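# Slide paper roll onto wooden holder's post and release

## Task

Fit the paper roll over the wooden holder's upright post so that it sits down on the holder's base, then open the gripper and move the hand away so the roll is no longer touched.

## Robot and tools

Robot: two arms, left_arm and right_arm, each ending in a parallel gripper. The fingers point along the gripper's own +z axis and spread apart along its y axis. end_effector_position is the spot between the finger pads, roughly 1 cm short of the tips.

Scene frame: origin at table-top height, halfway between the two arms' nominal bases. +z is up, +x reaches out over the table, and left_arm sits on the +y side (arm names do not match image left/right). Positions are in metres; orientations are quaternions written w first (qw, qx, qy, qz). Reported poses can be a few centimetres off, more at long reach. Friction and gravity can leave a resting gripper a centimetre or more from its command, so a small gap is not proof of contact.

ROW format, used by every moving tool: one flat list of 16 numbers covering both arms, even if only one moves: left_arm x, y, z, qw, qx, qy, qz, opening, then right_arm x, y, z, qw, qx, qy, qz, opening. x, y, z and the quaternion are an absolute target pose for that gripper in the scene frame, not an offset. Opening runs from -1 (closed) to +1 (fully open, 0.094 m). To hold an arm still, repeat its exact last reported pose and desired opening in every row; to hold a gripper's orientation, keep sending the same quaternion rather than copying a drifted reading.

execute_actions(actions, cameras): actions is a list with zero or one entry. Empty list: just report state (with pictures). {"rows": [...], "steps": n}: up to 15 rows, n at most 15 control steps of 1/30 s (default 15); each row lasts one step and the last row repeats to fill. For this form, each target must lie within 0.6 m of that arm's last reported position along each of its gripper axes, otherwise the call is rejected and nothing is sent. {"steps": n} alone, n up to 300: a wait counted from the previous result, including your reply time. An action needs at least 5 steps; its result is captured 5 steps before it ends, and those steps run afterwards. Pictures come only with an empty list or when cameras names them.

move(target, speed, blend, blocking, cameras): drives each gripper in a straight line to the pose(s) in target, one 16-number row or a list of up to 15 rows (no 0.6 m limit). speed is the path's top speed in m/s, 0.002 to 0.5, default 0.25 (rotation up to twice that in rad/s); one number or one per target. blend, in metres, rounds corners of a list (0 = stop at each). All arms finish together; total time is capped at 10 s, after which paths halt short. Paths do not avoid obstacles or the other arm. Faster moves lag and stray more and strike harder; aiming further past a contact presses harder. Openings of the first target are sent at the start; openings in later targets are applied after all arms stop there. Avoid paths that pass near an arm's own base (they can flip shoulder posture); route around. The result adds a move: line, e.g. done, off_target, moving, held or fault, plus limits. An arm not named in the ending is done (within 10 mm and 2 degrees). held means a check blocked a step or the clearance check ended the move; limits=paced means the commanded pose was clipped. blocking=false returns about 0.5 s after start while the move continues.

wait(seconds 0 to 10, cameras): lets time run with no new command; returns early if a move ends. stop(cameras): brakes a running move (needs braking room; fingers keep moving). zoom_image(camera, region): closer look at cam_high, cam_left_wrist or cam_right_wrist's latest image; region [x0, y0, x1, y1] in pixels, top-left origin, at most 504x504. finished_scene(scene): ends the current scene irreversibly and grades it; pass this scene's number.

Controller: every step it limits the command to within 100 mm and 20 degrees of the measured pose, then solves inverse kinematics, favouring position. Far targets may need several actions. Elbows stop just before straight. Hand target in a result is the pose currently being driven toward.

Gripping: grip_measured uses the opening scale; empty it can read up to ~1.6 mm wide. On a hard part under full squeeze it reads up to ~3 mm (0.064) below the part width, more for round parts. Full force (about 50 to 64 N per pad) starts roughly 0.05 below the first-touch reading (0.11+ for round). Close slowly on crushable items; release by commanding well above grip_measured.

Joint torques: listed in joint order without the gripper, include gravity, have per-arm offsets and noise; joints 1 to 3 wrap at ±28 N m. Joint velocities reading within noise means the arm is at rest. Joint ranges (rad): waist -2.618 to 3.054, shoulder 0 to 3.142, elbow 0 to 3.142 (straight 2.901), wrist pitch and yaw -1.571 to 1.571, wrist roll -2.094 to 2.094.

Cameras (672x504 each): cam_high fixed overhead, near (0.92, 0.01, 1.11); cam_left_wrist and cam_right_wrist on the hands. Calibration in results uses OpenCV conventions; T_world_to_cam maps scene frame to camera frame. Wrist images may lag during motion.

Avoid: dropping the roll or releasing it while it moves, anything leaving the table, hard impacts or heavy presses, arms colliding with each other, and motor overheating (MOTOR HOT at 75 °C; at 90 °C the arm folds and idles; at 100 °C it goes limp). Brief external tugs on held parts or nudges of loose objects can occur.

Each tool is called after ">>>" as name(argument=value, ...), one argument or row to a line, values as JSON.

## Session

>>> execute_actions(
  actions=[],
  cameras=["all"],
)

Scene clock: 0.00 s of 4400.00 s.
left_arm: end_effector_position=(+0.3629, +0.4204, +0.1333) grip_measured=+1.000 end_effector_quat_wxyz=(+0.532, -0.221, +0.816, +0.055) | right_arm: end_effector_position=(+0.4447, -0.1811, +0.1836) grip_measured=+1.000 end_effector_quat_wxyz=(+0.228, -0.321, +0.854, +0.341)
Joint positions: left_arm=[0.482 1.157 0.419 0.293 0.121 -0.104 0.094] | right_arm=[0.031 2.183 2.08 -1.173 -0.805 -0.549 0.094]
Joint velocities: within noise
Joint torques (N m): no reading
Motor temperatures (°C): left_arm=[23 24 21 24 22 21 23] | right_arm=[23 23 23 22 22 23 24]
Heat: left arm: 24 °C; right arm: 24 °C.
Hand target: left_arm +0.3638, +0.4208, +0.1376; +0.536, -0.219, +0.813, +0.056 | right_arm +0.4442, -0.1793, +0.1925; +0.237, -0.325, +0.848, +0.345

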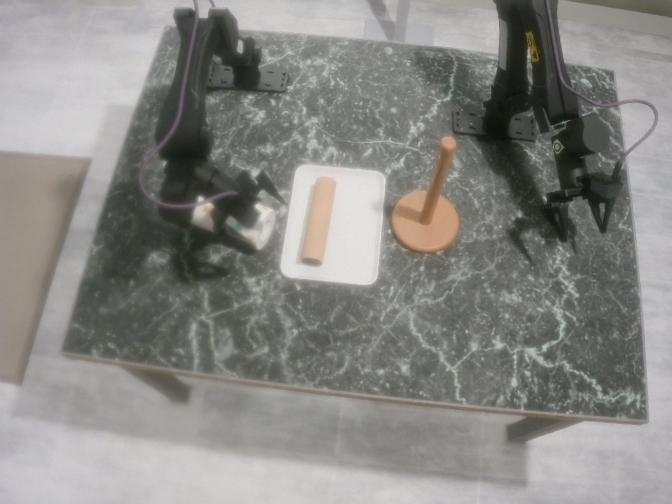

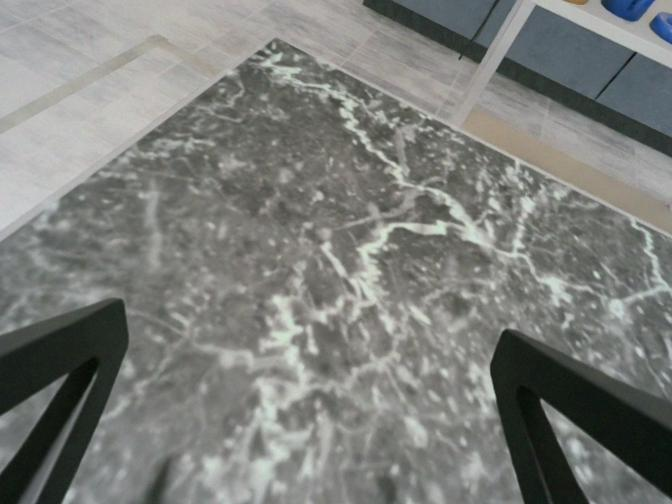

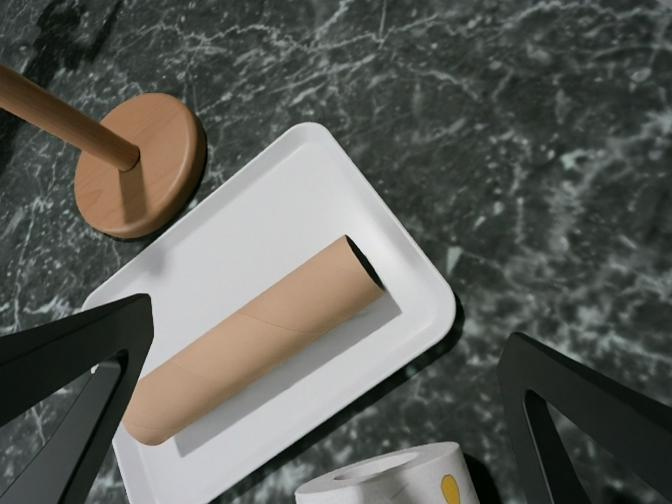

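>>> zoom_image(
  camera="cam_high",
  region=[150, 130, 310, 290],
)

>>> zoom_image(
  camera="cam_right_wrist",
  region=[250, 400, 560, 504],
)

Scaled by 3.150 from the camera's 672x504 image, which has a finer 960x720 frame.

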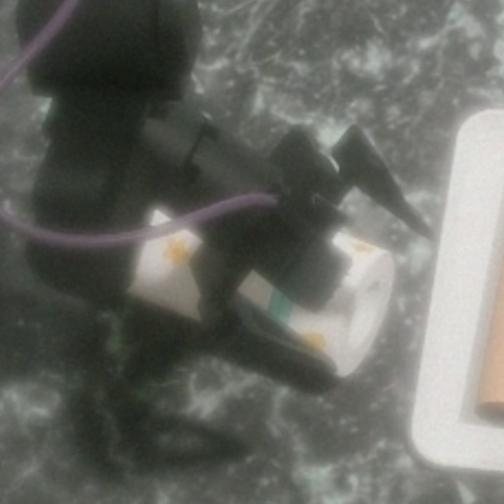

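Scaled by 1.626 from the camera's 672x504 image, which has a finer 960x720 frame.

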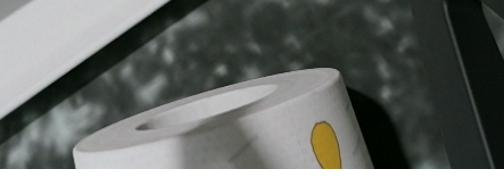

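>>> move(
  target=[0.3638,0.4208,0.1376,0.536,-0.219,0.813,0.056,1,0.395,-0.25,0.25,0,-0.7071,0.7071,0,1],
  speed=0.4,
  cameras=["cam_high","cam_right_wrist"],
)

Scene clock: 3.77 s of 4400.00 s.
left_arm: end_effector_position=(+0.3629, +0.4204, +0.1333) grip_measured=+1.000 end_effector_quat_wxyz=(+0.532, -0.221, +0.816, +0.055) | right_arm: end_effector_position=(+0.4058, -0.2509, +0.2378) grip_measured=+1.000 end_effector_quat_wxyz=(-0.123, +0.694, -0.705, +0.078)
Joint positions: left_arm=[0.482 1.157 0.419 0.293 0.121 -0.104 0.094] | right_arm=[0.164 2.091 2.384 -1.571 -0.01 -1.375 0.094]
Joint velocities: within noise
Joint torques (N m): left_arm=[-0.02 -4.18 7.83 2.07 0.03 -0.02] | right_arm=[0.76 -16.18 4.45 0.62 0.06 -0.01]
Motor temperatures (°C): left_arm=[23 24 22 25 22 21 23] | right_arm=[23 25 23 23 22 23 24]
Heat: left arm: 25 °C; right arm: 25 °C.
Hand target: left_arm +0.3638, +0.4208, +0.1376; +0.536, -0.219, +0.813, +0.056 | right_arm +0.3953, -0.2501, +0.2492; -0.126, +0.698, -0.700, +0.084
Off the commanded pose: left_arm 0.004 m, 1 deg | right_arm 0.016 m, 17 deg.
joint sent to its limit (right arm) — joint 4 (wrist pitch), lower limit.
Kept back: nothing.
move: off_target (right_arm)
camera_calibration:
cam_right_wrist: T_world_to_cam=[[0.959857, 0.0980733, 0.262787, -0.428245], [-0.0262788, -0.901317, 0.432362, -0.294567], [0.279258, -0.421911, -0.862558, 0.0898162], [0, 0, 0, 1]] pos_world=[0.378231, -0.185604, 0.317368]
Images, in order (width x height): cam_high 672x504, cam_right_wrist 672x504.

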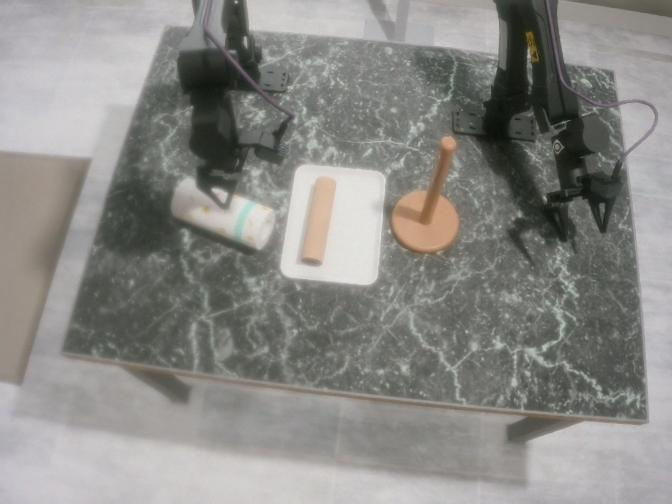

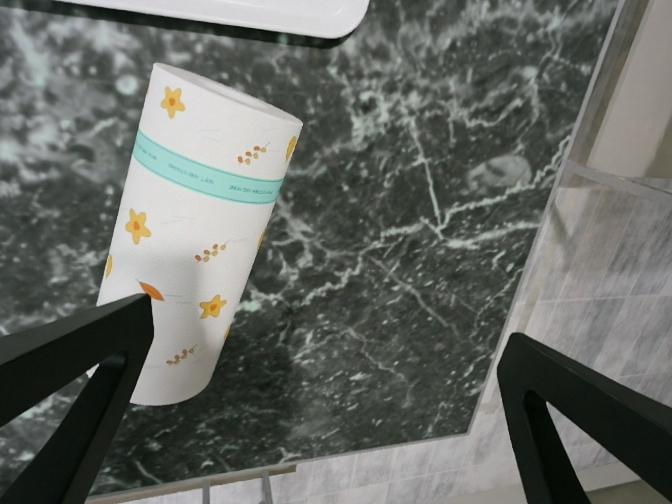

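>>> zoom_image(
  camera="cam_high",
  region=[150, 150, 310, 270],
)

>>> zoom_image(
  camera="cam_high",
  region=[370, 120, 490, 270],
)

Scaled by 3.150 from the camera's 672x504 image, which has a finer 960x720 frame.

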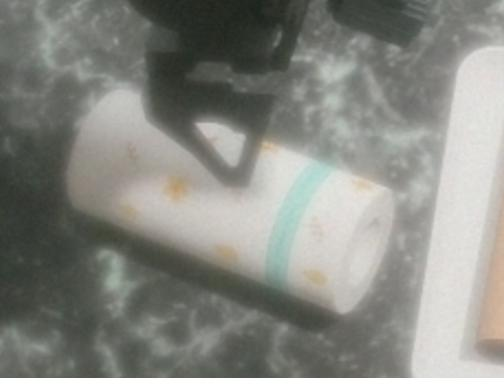

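Scaled by 3.360 from the camera's 672x504 image, which has a finer 960x720 frame.

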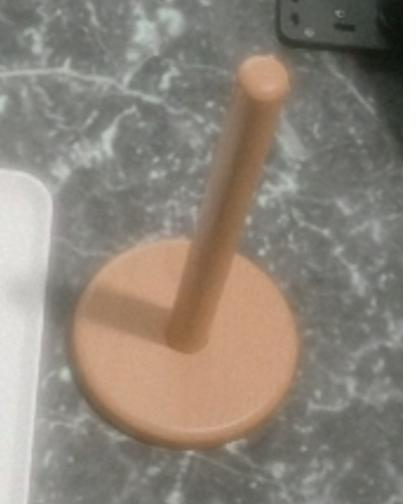

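>>> move(
  target=[0.3638,0.4208,0.1376,0.536,-0.219,0.813,0.056,1,0.370,-0.297,0.135,0,-0.6122,0.7907,0,1],
  speed=0.35,
  cameras=["cam_high","cam_right_wrist"],
)

Scene clock: 6.80 s of 4400.00 s.
left_arm: end_effector_position=(+0.3629, +0.4204, +0.1333) grip_measured=+1.000 end_effector_quat_wxyz=(+0.532, -0.221, +0.816, +0.055) | right_arm: end_effector_position=(+0.3710, -0.2958, +0.1413) grip_measured=+1.000 end_effector_quat_wxyz=(+0.006, -0.616, +0.788, -0.003)
Joint positions: left_arm=[0.482 1.157 0.419 0.293 0.121 -0.104 0.094] | right_arm=[0.073 2.074 1.993 -1.476 -0.002 -1.242 0.094]
Joint velocities: within noise
Joint torques (N m): left_arm=[-0.08 -4.12 7.8 2.06 0.02 -0.03] | right_arm=[-0.13 -11.89 4.79 0.33 0.05 0.13]
Motor temperatures (°C): left_arm=[23 24 22 26 22 21 23] | right_arm=[23 25 23 23 22 23 24]
Heat: left arm: 26 °C; right arm: 25 °C.
Hand target: left_arm +0.3638, +0.4208, +0.1376; +0.536, -0.219, +0.813, +0.056 | right_arm +0.3700, -0.2970, +0.1351; +0.000, -0.612, +0.791, +0.000
Off the commanded pose: left_arm 0.004 m, 1 deg | right_arm 0.006 m, 1 deg.
Kept back: nothing.
move: done
camera_calibration:
cam_right_wrist: T_world_to_cam=[[0.992587, -0.120857, -0.0128641, -0.403057], [-0.100489, -0.875595, 0.472477, -0.264701], [-0.0683658, -0.467682, -0.881249, 0.115422], [0, 0, 0, 1]] pos_world=[0.38136, -0.226503, 0.221595]
Images, in order (width x height): cam_high 672x504, cam_right_wrist 672x504.

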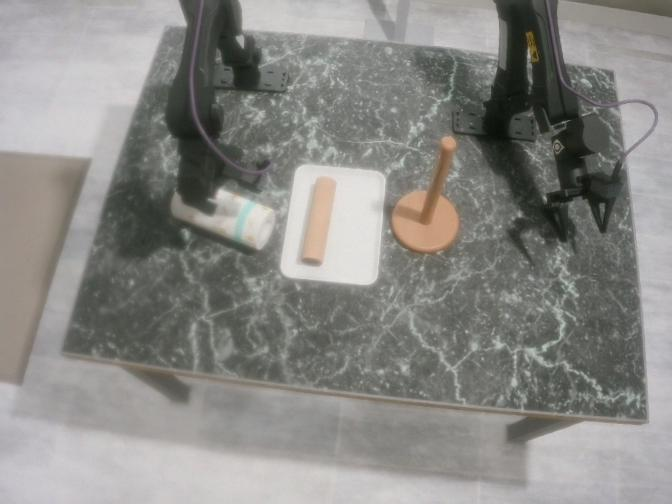

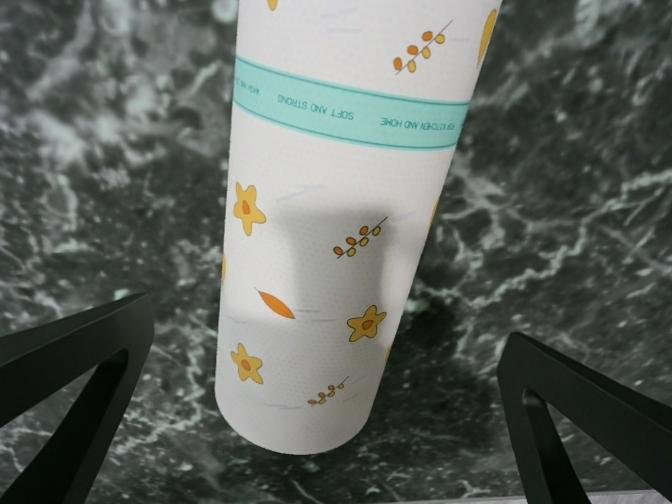

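>>> move(
  target=[
    [0.3638,0.4208,0.1376,0.536,-0.219,0.813,0.056,1,0.368,-0.298,0.10,0,-0.5948,0.8038,0,1],
    [0.3638,0.4208,0.1376,0.536,-0.219,0.813,0.056,1,0.368,-0.298,0.039,0,-0.5948,0.8038,0,1],
  ],
  speed=0.12,
  blend=0.02,
  cameras=["cam_right_wrist"],
)

Scene clock: 9.77 s of 4400.00 s.
left_arm: end_effector_position=(+0.3629, +0.4204, +0.1333) grip_measured=+1.000 end_effector_quat_wxyz=(+0.532, -0.221, +0.816, +0.055) | right_arm: end_effector_position=(+0.3713, -0.2958, +0.0494) grip_measured=+1.000 end_effector_quat_wxyz=(+0.010, -0.599, +0.801, -0.005)
Joint positions: left_arm=[0.482 1.157 0.419 0.293 0.121 -0.104 0.094] | right_arm=[0.073 2.074 1.626 -1.099 -0.002 -1.198 0.094]
Joint velocities: within noise
Joint torques (N m): left_arm=[-0.06 -4.12 7.76 2.05 0.03 -0.02] | right_arm=[-0.27 -10.85 4.97 0.35 0.03 0.1]
Motor temperatures (°C): left_arm=[23 24 22 26 22 21 23] | right_arm=[23 25 23 23 22 23 24]
Heat: left arm: 26 °C; right arm: 25 °C.
Hand target: left_arm +0.3638, +0.4208, +0.1376; +0.536, -0.219, +0.813, +0.056 | right_arm +0.3677, -0.2979, +0.0391; +0.000, -0.595, +0.804, +0.000
Off the commanded pose: left_arm 0.004 m, 1 deg | right_arm 0.011 m, 1 deg.
Kept back: nothing.
move: off_target (right_arm); blend cut to 0.0176 m at target 1
camera_calibration:
cam_right_wrist: T_world_to_cam=[[0.986538, -0.1635, -0.00309948, -0.415381], [-0.142897, -0.871128, 0.469805, -0.204035], [-0.0795134, -0.463038, -0.882765, 0.0400717], [0, 0, 0, 1]] pos_world=[0.383819, -0.227101, 0.129943]
Images, in order (width x height): cam_right_wrist 672x504.

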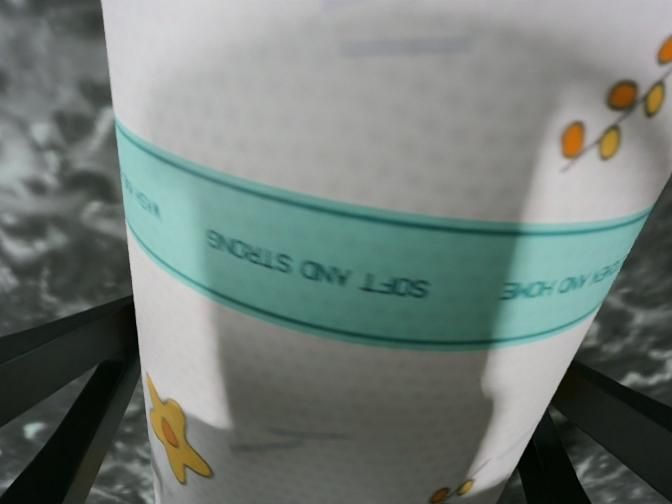

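>>> move(
  target=[
    [0.3638,0.4208,0.1376,0.536,-0.219,0.813,0.056,1,0.366,-0.3,0.029,0,-0.5948,0.8038,0,1],
    [0.3638,0.4208,0.1376,0.536,-0.219,0.813,0.056,1,0.366,-0.3,0.029,0,-0.5948,0.8038,0,0.68],
  ],
  speed=0.1,
  cameras=["cam_right_wrist"],
)

Scene clock: 11.23 s of 4400.00 s.
left_arm: end_effector_position=(+0.3629, +0.4204, +0.1333) grip_measured=+1.000 end_effector_quat_wxyz=(+0.532, -0.221, +0.816, +0.055) | right_arm: end_effector_position=(+0.3703, -0.2959, +0.0405) grip_measured=+0.724 end_effector_quat_wxyz=(+0.012, -0.599, +0.801, -0.006)
Joint positions: left_arm=[0.482 1.157 0.419 0.293 0.121 -0.104 0.094] | right_arm=[0.073 2.074 1.59 -1.059 -0.002 -1.198 0.081]
Joint velocities: within noise
Joint torques (N m): left_arm=[0.03 -4.19 7.79 2.04 0.03 -0.01] | right_arm=[-0.58 -10.7 4.72 0.37 0.03 0.02]
Motor temperatures (°C): left_arm=[23 24 22 26 22 21 23] | right_arm=[23 25 23 23 22 23 24]
Heat: left arm: 26 °C; right arm: 25 °C.
Hand target: left_arm +0.3638, +0.4208, +0.1376; +0.536, -0.219, +0.813, +0.056 | right_arm +0.3658, -0.2998, +0.0292; +0.000, -0.595, +0.804, +0.000
Off the commanded pose: left_arm 0.004 m, 1 deg | right_arm 0.013 m, 2 deg.
Kept back: nothing.
move: off_target (right_arm); target 2's new opening was sent with right_arm's hand 0.013 m and 2 deg from that target
camera_calibration:
cam_right_wrist: T_world_to_cam=[[0.986543, -0.1635, 0.000966371, -0.4146], [-0.14486, -0.871296, 0.468891, -0.199366], [-0.0758217, -0.462721, -0.883256, 0.0308574], [0, 0, 0, 1]] pos_world=[0.38248, -0.227216, 0.121137]
Images, in order (width x height): cam_right_wrist 672x504.

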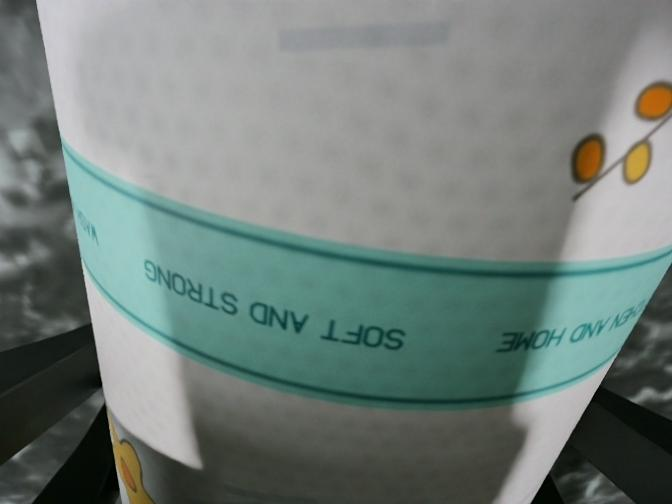

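>>> move(
  target=[
    [0.3638,0.4208,0.1376,0.536,-0.219,0.813,0.056,1,0.370,-0.296,0.15,0,-0.5948,0.8038,0,0.5],
    [0.3638,0.4208,0.1376,0.536,-0.219,0.813,0.056,1,0.285,-0.03,0.455,0.6409,-0.2988,0.6409,0.2988,0.5],
  ],
  speed=[0.2,0.4],
  blend=0.05,
  cameras=["cam_high"],
)

Scene clock: 15.13 s of 4400.00 s.
left_arm: end_effector_position=(+0.3629, +0.4204, +0.1333) grip_measured=+1.000 end_effector_quat_wxyz=(+0.532, -0.221, +0.816, +0.055) | right_arm: end_effector_position=(+0.2887, -0.0280, +0.4492) grip_measured=+0.724 end_effector_quat_wxyz=(+0.631, -0.306, +0.649, +0.296)
Joint positions: left_arm=[0.482 1.157 0.419 0.293 0.121 -0.104 0.094] | right_arm=[0.671 1.313 1.406 -0.121 -0.194 -0.007 0.081]
Joint velocities: within noise
Joint torques (N m): left_arm=[0.01 -4.18 7.83 2.04 0.04 -0.03] | right_arm=[0.53 -7.24 6.08 2.22 0.11 0.09]
Motor temperatures (°C): left_arm=[23 24 22 27 22 21 23] | right_arm=[23 25 23 23 22 23 24]
Heat: left arm: 27 °C; right arm: 25 °C.
Hand target: left_arm +0.3638, +0.4208, +0.1376; +0.536, -0.219, +0.813, +0.056 | right_arm +0.2850, -0.0300, +0.4550; +0.641, -0.299, +0.641, +0.299
Off the commanded pose: left_arm 0.004 m, 1 deg | right_arm 0.007 m, 2 deg.
Kept back: nothing.
move: done
Images, in order (width x height): cam_high 672x504.

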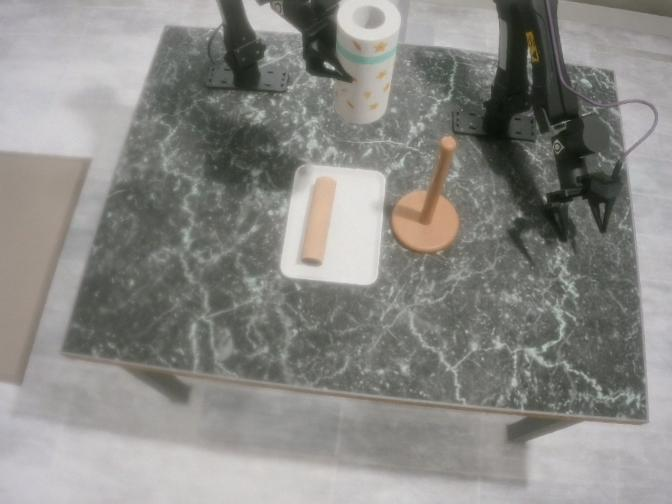

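>>> zoom_image(
  camera="cam_high",
  region=[300, 0, 440, 140],
)

Scaled by 3.600 from the camera's 672x504 image, which has a finer 960x720 frame.

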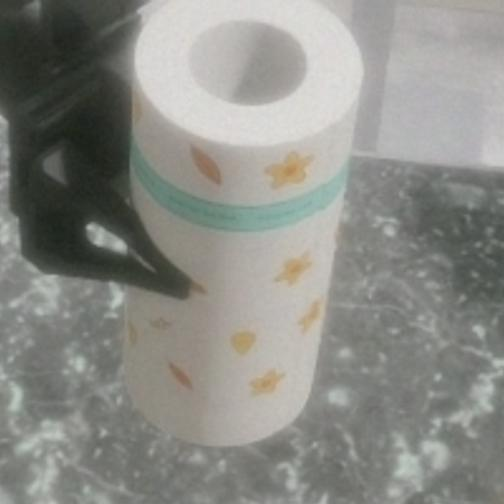

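>>> move(
  target=[0.3638,0.4208,0.1376,0.536,-0.219,0.813,0.056,1,0.305,0.1205,0.455,0.6409,-0.2988,0.6409,0.2988,0.5],
  speed=0.22,
  cameras=["cam_high"],
)

>>> zoom_image(
  camera="cam_high",
  region=[350, 0, 530, 180],
)

Scene clock: 17.10 s of 4400.00 s.
left_arm: end_effector_position=(+0.3629, +0.4204, +0.1333) grip_measured=+1.000 end_effector_quat_wxyz=(+0.532, -0.221, +0.816, +0.055) | right_arm: end_effector_position=(+0.3014, +0.1185, +0.4430) grip_measured=+0.724 end_effector_quat_wxyz=(+0.631, -0.309, +0.647, +0.297)
Joint positions: left_arm=[0.482 1.157 0.419 0.293 0.121 -0.104 0.094] | right_arm=[0.951 1.749 1.797 -0.076 0.079 -0.003 0.081]
Joint velocities: within noise
Joint torques (N m): left_arm=[-0.03 -4.18 7.73 2.06 0.03 -0.02] | right_arm=[0.13 -8.9 11.69 1.99 0.13 0.07]
Motor temperatures (°C): left_arm=[23 24 23 27 22 21 23] | right_arm=[23 25 23 24 22 23 24]
Heat: left arm: 27 °C; right arm: 25 °C.
Hand target: left_arm +0.3638, +0.4208, +0.1376; +0.536, -0.219, +0.813, +0.056 | right_arm +0.3045, +0.1200, +0.4547; +0.641, -0.299, +0.641, +0.299
Off the commanded pose: left_arm 0.004 m, 1 deg | right_arm 0.013 m, 2 deg.
Kept back: nothing.
move: off_target (right_arm)
Images, in order (width x height): cam_high 672x504.

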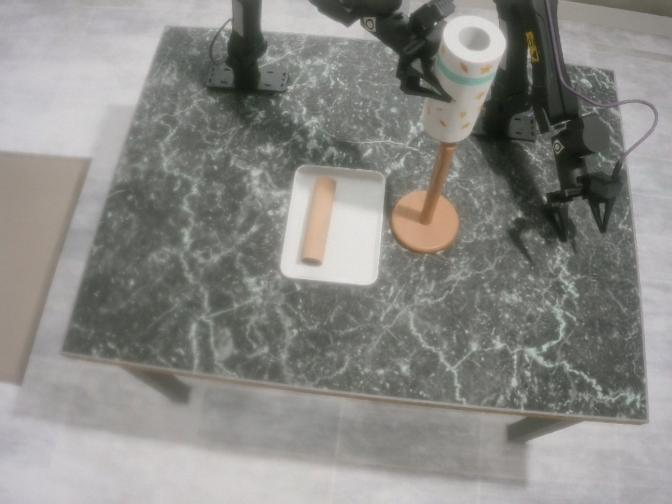

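Scaled by 2.800 from the camera's 672x504 image, which has a finer 960x720 frame.

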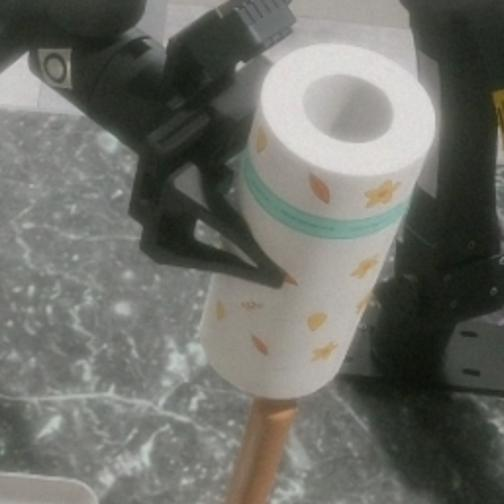

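>>> move(
  target=[0.3638,0.4208,0.1376,0.536,-0.219,0.813,0.056,1,0.320,0.1245,0.452,0.6492,-0.2949,0.6324,0.3027,0.5],
  speed=0.15,
  cameras=["cam_high"],
)

>>> zoom_image(
  camera="cam_high",
  region=[350, 0, 530, 180],
)

Scene clock: 18.73 s of 4400.00 s.
left_arm: end_effector_position=(+0.3629, +0.4204, +0.1333) grip_measured=+1.000 end_effector_quat_wxyz=(+0.532, -0.221, +0.816, +0.055) | right_arm: end_effector_position=(+0.3164, +0.1215, +0.4329) grip_measured=+0.724 end_effector_quat_wxyz=(+0.634, -0.303, +0.650, +0.291)
Joint positions: left_arm=[0.482 1.157 0.419 0.293 0.121 -0.104 0.094] | right_arm=[0.932 1.784 1.797 -0.04 0.078 -0.003 0.081]
Joint velocities: within noise
Joint torques (N m): left_arm=[-0.02 -4.16 7.77 2.05 0.01 -0.02] | right_arm=[-0.4 -9.26 11.93 2.24 -0.13 0.05]
Motor temperatures (°C): left_arm=[23 24 23 27 22 21 23] | right_arm=[23 25 24 24 22 23 25]
Heat: left arm: 27 °C; right arm: 25 °C.
Hand target: left_arm +0.3638, +0.4208, +0.1376; +0.536, -0.219, +0.813, +0.056 | right_arm +0.3191, +0.1234, +0.4513; +0.649, -0.295, +0.632, +0.303
Off the commanded pose: left_arm 0.004 m, 1 deg | right_arm 0.020 m, 3 deg.
Kept back: nothing.
move: off_target (right_arm)
Images, in order (width x height): cam_high 672x504.

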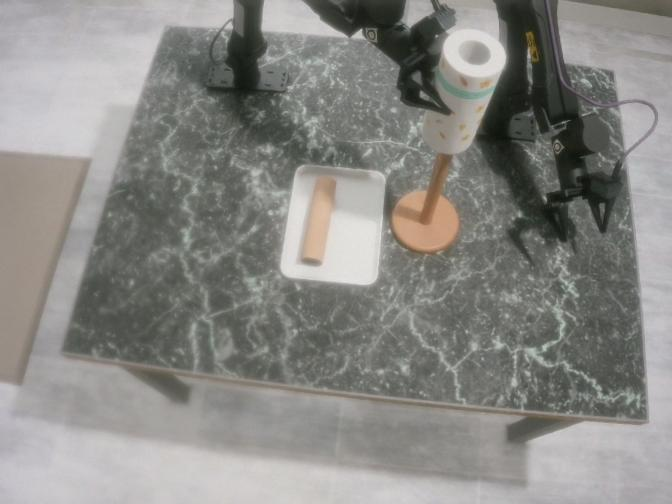

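Scaled by 2.800 from the camera's 672x504 image, which has a finer 960x720 frame.

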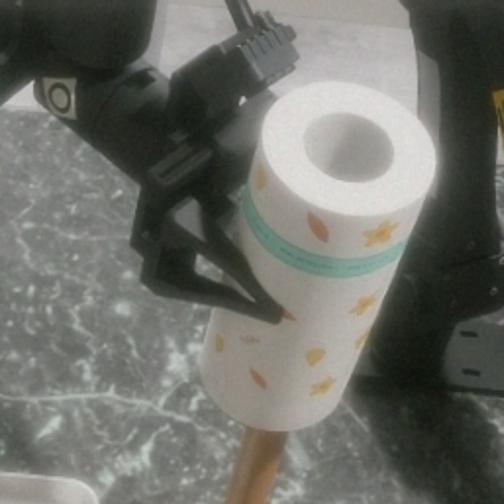

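>>> move(
  target=[
    [0.3638,0.4208,0.1376,0.536,-0.219,0.813,0.056,1,0.320,0.1245,0.445,0.6629,-0.2882,0.6181,0.3091,0.5],
    [0.3638,0.4208,0.1376,0.536,-0.219,0.813,0.056,1,0.320,0.1245,0.400,0.6629,-0.2882,0.6181,0.3091,0.5],
  ],
  speed=0.09,
  blend=0.005,
  cameras=["cam_high"],
)

>>> zoom_image(
  camera="cam_high",
  region=[350, 0, 530, 180],
)

Scene clock: 20.67 s of 4400.00 s.
left_arm: end_effector_position=(+0.3629, +0.4204, +0.1333) grip_measured=+1.000 end_effector_quat_wxyz=(+0.532, -0.221, +0.816, +0.055) | right_arm: end_effector_position=(+0.3210, +0.1278, +0.3931) grip_measured=+0.724 end_effector_quat_wxyz=(+0.655, -0.291, +0.628, +0.303)
Joint positions: left_arm=[0.482 1.157 0.419 0.293 0.121 -0.104 0.094] | right_arm=[0.932 1.784 1.567 0.26 0.078 -0.003 0.081]
Joint velocities: within noise
Joint torques (N m): left_arm=[-0.06 -4.15 7.8 2.05 0.03 -0.03] | right_arm=[-0.34 -12.21 6.78 2.24 -0.15 0]
Motor temperatures (°C): left_arm=[23 24 23 27 22 21 23] | right_arm=[23 26 24 25 22 23 25]
Heat: left arm: 27 °C; right arm: 26 °C.
Hand target: left_arm +0.3638, +0.4208, +0.1376; +0.536, -0.219, +0.813, +0.056 | right_arm +0.3199, +0.1245, +0.4000; +0.663, -0.288, +0.618, +0.309
Off the commanded pose: left_arm 0.004 m, 1 deg | right_arm 0.008 m, 2 deg.
Kept back: nothing.
move: done
Images, in order (width x height): cam_high 672x504.

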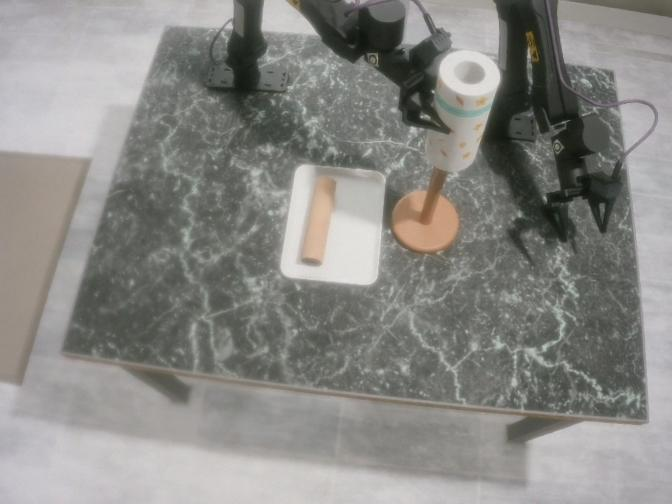

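Scaled by 2.800 from the camera's 672x504 image, which has a finer 960x720 frame.

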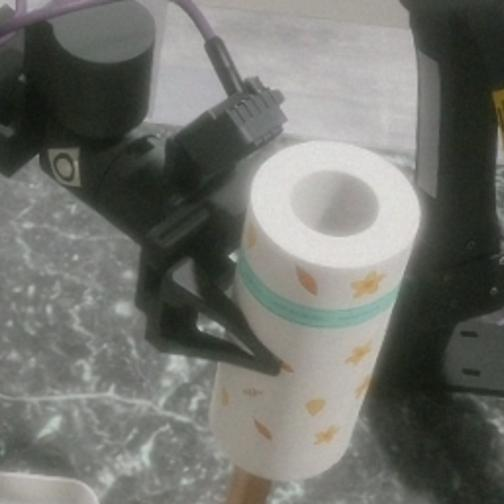

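>>> move(
  target=[
    [0.3638,0.4208,0.1376,0.536,-0.219,0.813,0.056,1,0.315,0.1215,0.36,0.6629,-0.2882,0.6181,0.3091,0.5],
    [0.3638,0.4208,0.1376,0.536,-0.219,0.813,0.056,1,0.315,0.1215,0.20,0.6629,-0.2882,0.6181,0.3091,0.5],
  ],
  speed=[0.1,0.15],
  blend=0.005,
  cameras=["cam_high"],
)

>>> zoom_image(
  camera="cam_high",
  region=[350, 80, 530, 260],
)

Scene clock: 23.13 s of 4400.00 s.
left_arm: end_effector_position=(+0.3629, +0.4204, +0.1333) grip_measured=+1.000 end_effector_quat_wxyz=(+0.532, -0.221, +0.816, +0.055) | right_arm: end_effector_position=(+0.3164, +0.1213, +0.2056) grip_measured=+0.724 end_effector_quat_wxyz=(+0.660, -0.288, +0.623, +0.306)
Joint positions: left_arm=[0.482 1.157 0.419 0.293 0.121 -0.104 0.094] | right_arm=[0.932 2.005 1.042 1.02 0.078 -0.003 0.081]
Joint velocities: within noise
Joint torques (N m): left_arm=[-0.02 -4.18 7.77 2.04 0.04 -0.02] | right_arm=[0.03 -10.24 5.41 2.4 -0.09 0.02]
Motor temperatures (°C): left_arm=[23 24 23 28 22 21 23] | right_arm=[23 26 24 25 22 23 25]
Heat: left arm: 28 °C; right arm: 26 °C.
Hand target: left_arm +0.3638, +0.4208, +0.1376; +0.536, -0.219, +0.813, +0.056 | right_arm +0.3149, +0.1214, +0.2000; +0.663, -0.288, +0.618, +0.309
Off the commanded pose: left_arm 0.004 m, 1 deg | right_arm 0.006 m, 1 deg.
Kept back: nothing.
move: done
Images, in order (width x height): cam_high 672x504.

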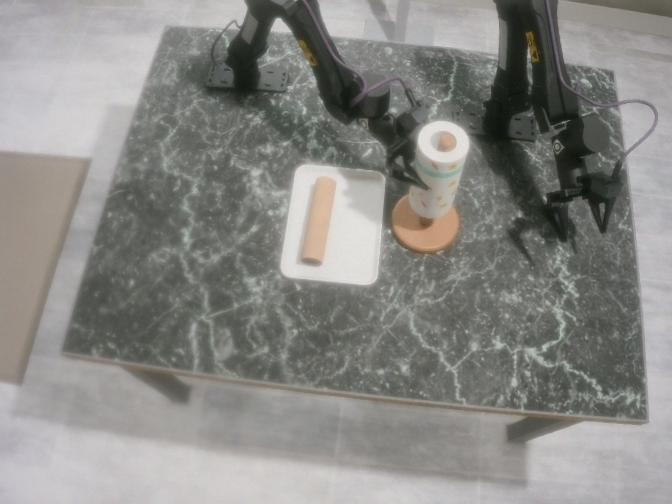

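Scaled by 2.800 from the camera's 672x504 image, which has a finer 960x720 frame.

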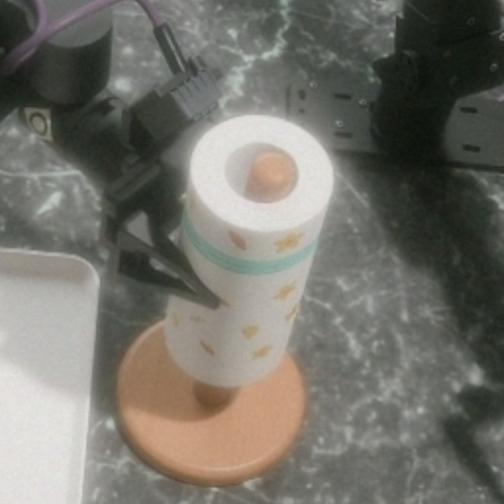

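>>> move(
  target=[
    [0.3638,0.4208,0.1376,0.536,-0.219,0.813,0.056,1,0.315,0.1245,0.14,0.6629,-0.2882,0.6181,0.3091,0.5],
    [0.3638,0.4208,0.1376,0.536,-0.219,0.813,0.056,1,0.315,0.1245,0.119,0.6629,-0.2882,0.6181,0.3091,0.5],
  ],
  speed=[0.14,0.05],
  blend=0.005,
  cameras=["cam_high"],
)

>>> zoom_image(
  camera="cam_high",
  region=[350, 100, 530, 280],
)

Scene clock: 24.53 s of 4400.00 s.
left_arm: end_effector_position=(+0.3629, +0.4204, +0.1333) grip_measured=+1.000 end_effector_quat_wxyz=(+0.532, -0.221, +0.816, +0.055) | right_arm: end_effector_position=(+0.3184, +0.1241, +0.1348) grip_measured=+0.724 end_effector_quat_wxyz=(+0.668, -0.283, +0.614, +0.311)
Joint positions: left_arm=[0.482 1.157 0.419 0.293 0.121 -0.104 0.094] | right_arm=[0.932 2.25 1.02 1.316 0.078 -0.003 0.081]
Joint velocities: within noise
Joint torques (N m): left_arm=[-0.01 -4.04 7.8 2.06 0.05 -0.03] | right_arm=[0.39 -9.96 4.42 2.15 -0.04 0.01]
Motor temperatures (°C): left_arm=[23 24 23 28 22 21 23] | right_arm=[23 26 24 26 22 23 25]
Heat: left arm: 28 °C; right arm: 26 °C.
Hand target: left_arm +0.3638, +0.4208, +0.1376; +0.536, -0.219, +0.813, +0.056 | right_arm +0.3148, +0.1243, +0.1191; +0.663, -0.288, +0.618, +0.309
Off the commanded pose: left_arm 0.004 m, 1 deg | right_arm 0.016 m, 1 deg.
Kept back: nothing.
move: off_target (right_arm)
Images, in order (width x height): cam_high 672x504.

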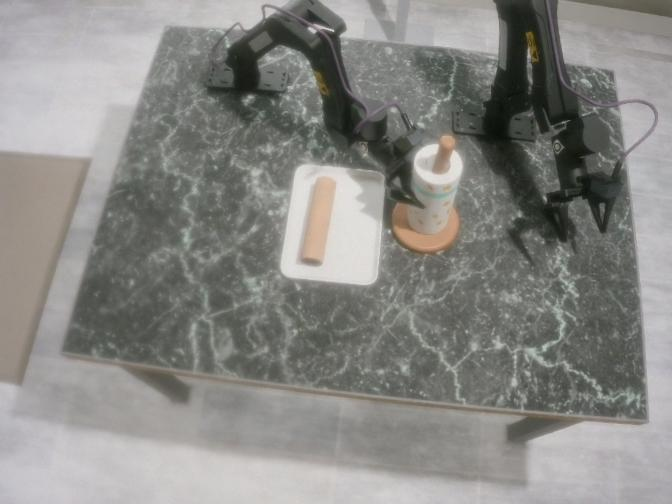

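Scaled by 2.800 from the camera's 672x504 image, which has a finer 960x720 frame.

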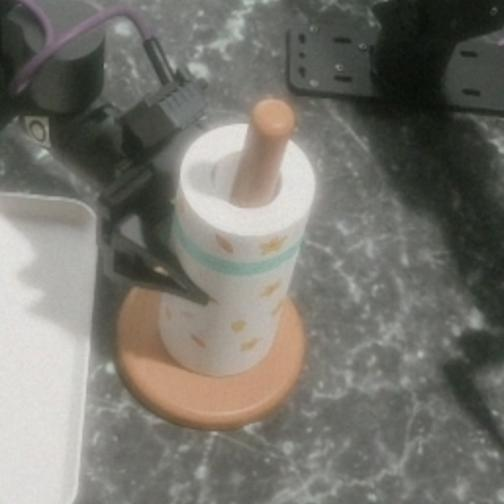

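>>> move(
  target=[0.3638,0.4208,0.1376,0.536,-0.219,0.813,0.056,1,0.316,0.1255,0.107,0.6629,-0.2882,0.6181,0.3091,0.5],
  speed=0.06,
  cameras=["cam_high"],
)

>>> zoom_image(
  camera="cam_high",
  region=[350, 100, 530, 280],
)

Scene clock: 25.47 s of 4400.00 s.
left_arm: end_effector_position=(+0.3629, +0.4204, +0.1333) grip_measured=+1.000 end_effector_quat_wxyz=(+0.532, -0.221, +0.816, +0.055) | right_arm: end_effector_position=(+0.3176, +0.1231, +0.1342) grip_measured=+0.724 end_effector_quat_wxyz=(+0.679, -0.276, +0.602, +0.317)
Joint positions: left_arm=[0.482 1.157 0.419 0.293 0.121 -0.104 0.094] | right_arm=[0.932 2.282 1.02 1.387 0.078 -0.004 0.081]
Joint velocities: within noise
Joint torques (N m): left_arm=[0.03 -4.16 7.77 2.06 0.04 -0.02] | right_arm=[0.36 -9.2 4.83 1.76 -0.02 0]
Motor temperatures (°C): left_arm=[23 24 23 28 22 21 23] | right_arm=[23 26 24 26 22 23 25]
Heat: left arm: 28 °C; right arm: 26 °C.
Hand target: left_arm +0.3638, +0.4208, +0.1376; +0.536, -0.219, +0.813, +0.056 | right_arm +0.3152, +0.1245, +0.1073; +0.663, -0.288, +0.618, +0.309
Off the commanded pose: left_arm 0.004 m, 1 deg | right_arm 0.027 m, 3 deg.
Kept back: nothing.
move: off_target (right_arm)
Images, in order (width x height): cam_high 672x504.

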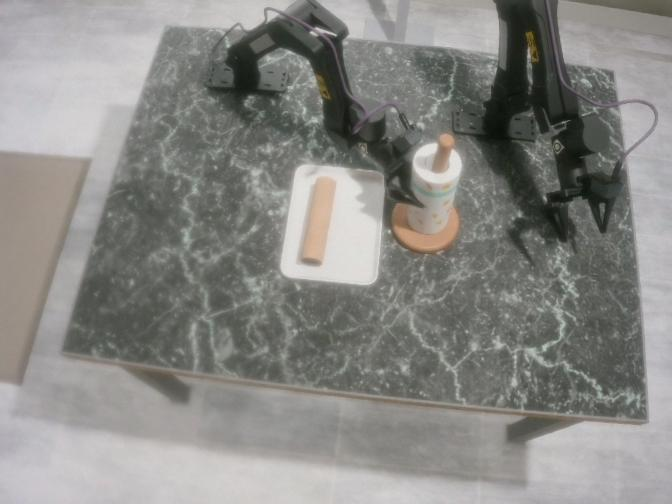

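Scaled by 2.800 from the camera's 672x504 image, which has a finer 960x720 frame.

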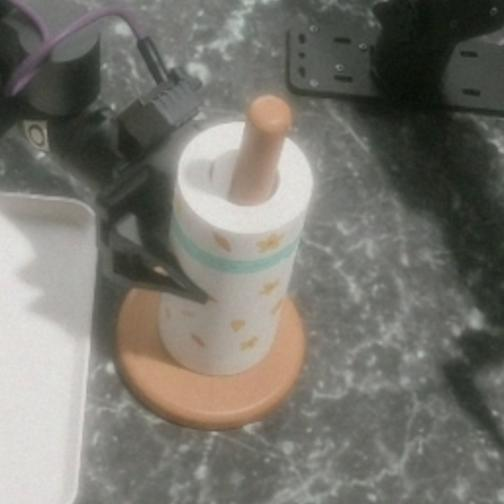

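>>> move(
  target=[
    [0.3638,0.4208,0.1376,0.536,-0.219,0.813,0.056,1,0.3176,0.1240,0.127,0.6629,-0.2882,0.6181,0.3091,0.5],
    [0.3638,0.4208,0.1376,0.536,-0.219,0.813,0.056,1,0.3176,0.1240,0.127,0.6629,-0.2882,0.6181,0.3091,1],
    [0.3638,0.4208,0.1376,0.536,-0.219,0.813,0.056,1,0.2247,0.0133,0.14,0.6629,-0.2882,0.6181,0.3091,1],
  ],
  speed=[0.08,0.08,0.14],
  cameras=["cam_high"],
)

>>> zoom_image(
  camera="cam_high",
  region=[350, 100, 530, 280],
)

Scene clock: 28.50 s of 4400.00 s.
left_arm: end_effector_position=(+0.3629, +0.4204, +0.1333) grip_measured=+1.000 end_effector_quat_wxyz=(+0.532, -0.221, +0.816, +0.055) | right_arm: end_effector_position=(+0.2278, +0.0162, +0.1299) grip_measured=+0.998 end_effector_quat_wxyz=(+0.648, -0.297, +0.632, +0.304)
Joint positions: left_arm=[0.482 1.157 0.419 0.293 0.121 -0.104 0.094] | right_arm=[0.964 1.927 0.401 1.55 0.099 -0.004 0.094]
Joint velocities: within noise
Joint torques (N m): left_arm=[-0.08 -4.16 7.79 2.05 0.01 -0.04] | right_arm=[0.64 -11.15 2.5 1.99 0.16 0.01]
Motor temperatures (°C): left_arm=[23 24 23 28 22 21 23] | right_arm=[23 26 24 26 22 23 25]
Heat: left arm: 28 °C; right arm: 26 °C.
Hand target: left_arm +0.3638, +0.4208, +0.1376; +0.536, -0.219, +0.813, +0.056 | right_arm +0.2250, +0.0135, +0.1400; +0.656, -0.291, +0.625, +0.306
Off the commanded pose: left_arm 0.004 m, 1 deg | right_arm 0.011 m, 3 deg.
joint sent to its limit (right arm) — joint 4 (wrist pitch), upper limit.
Kept back: nothing.
move: off_target (right_arm); target 2's new opening was sent with right_arm's hand 0.006 m and 3 deg from that target
Images, in order (width x height): cam_high 672x504.

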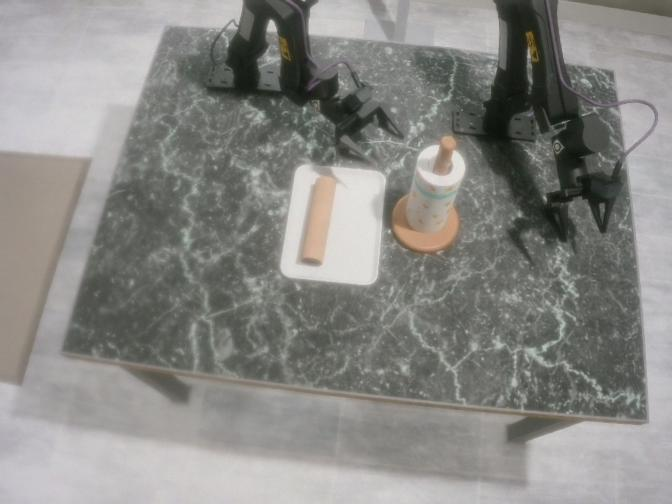

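Scaled by 2.800 from the camera's 672x504 image, which has a finer 960x720 frame.

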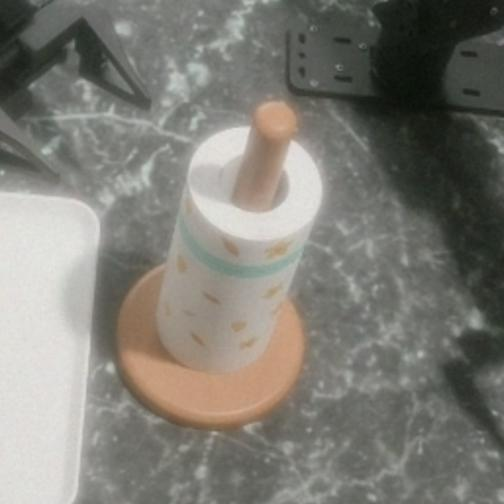

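Resting well.

>>> finished_scene(
  scene=1,
)

The scene is finished: the task was done.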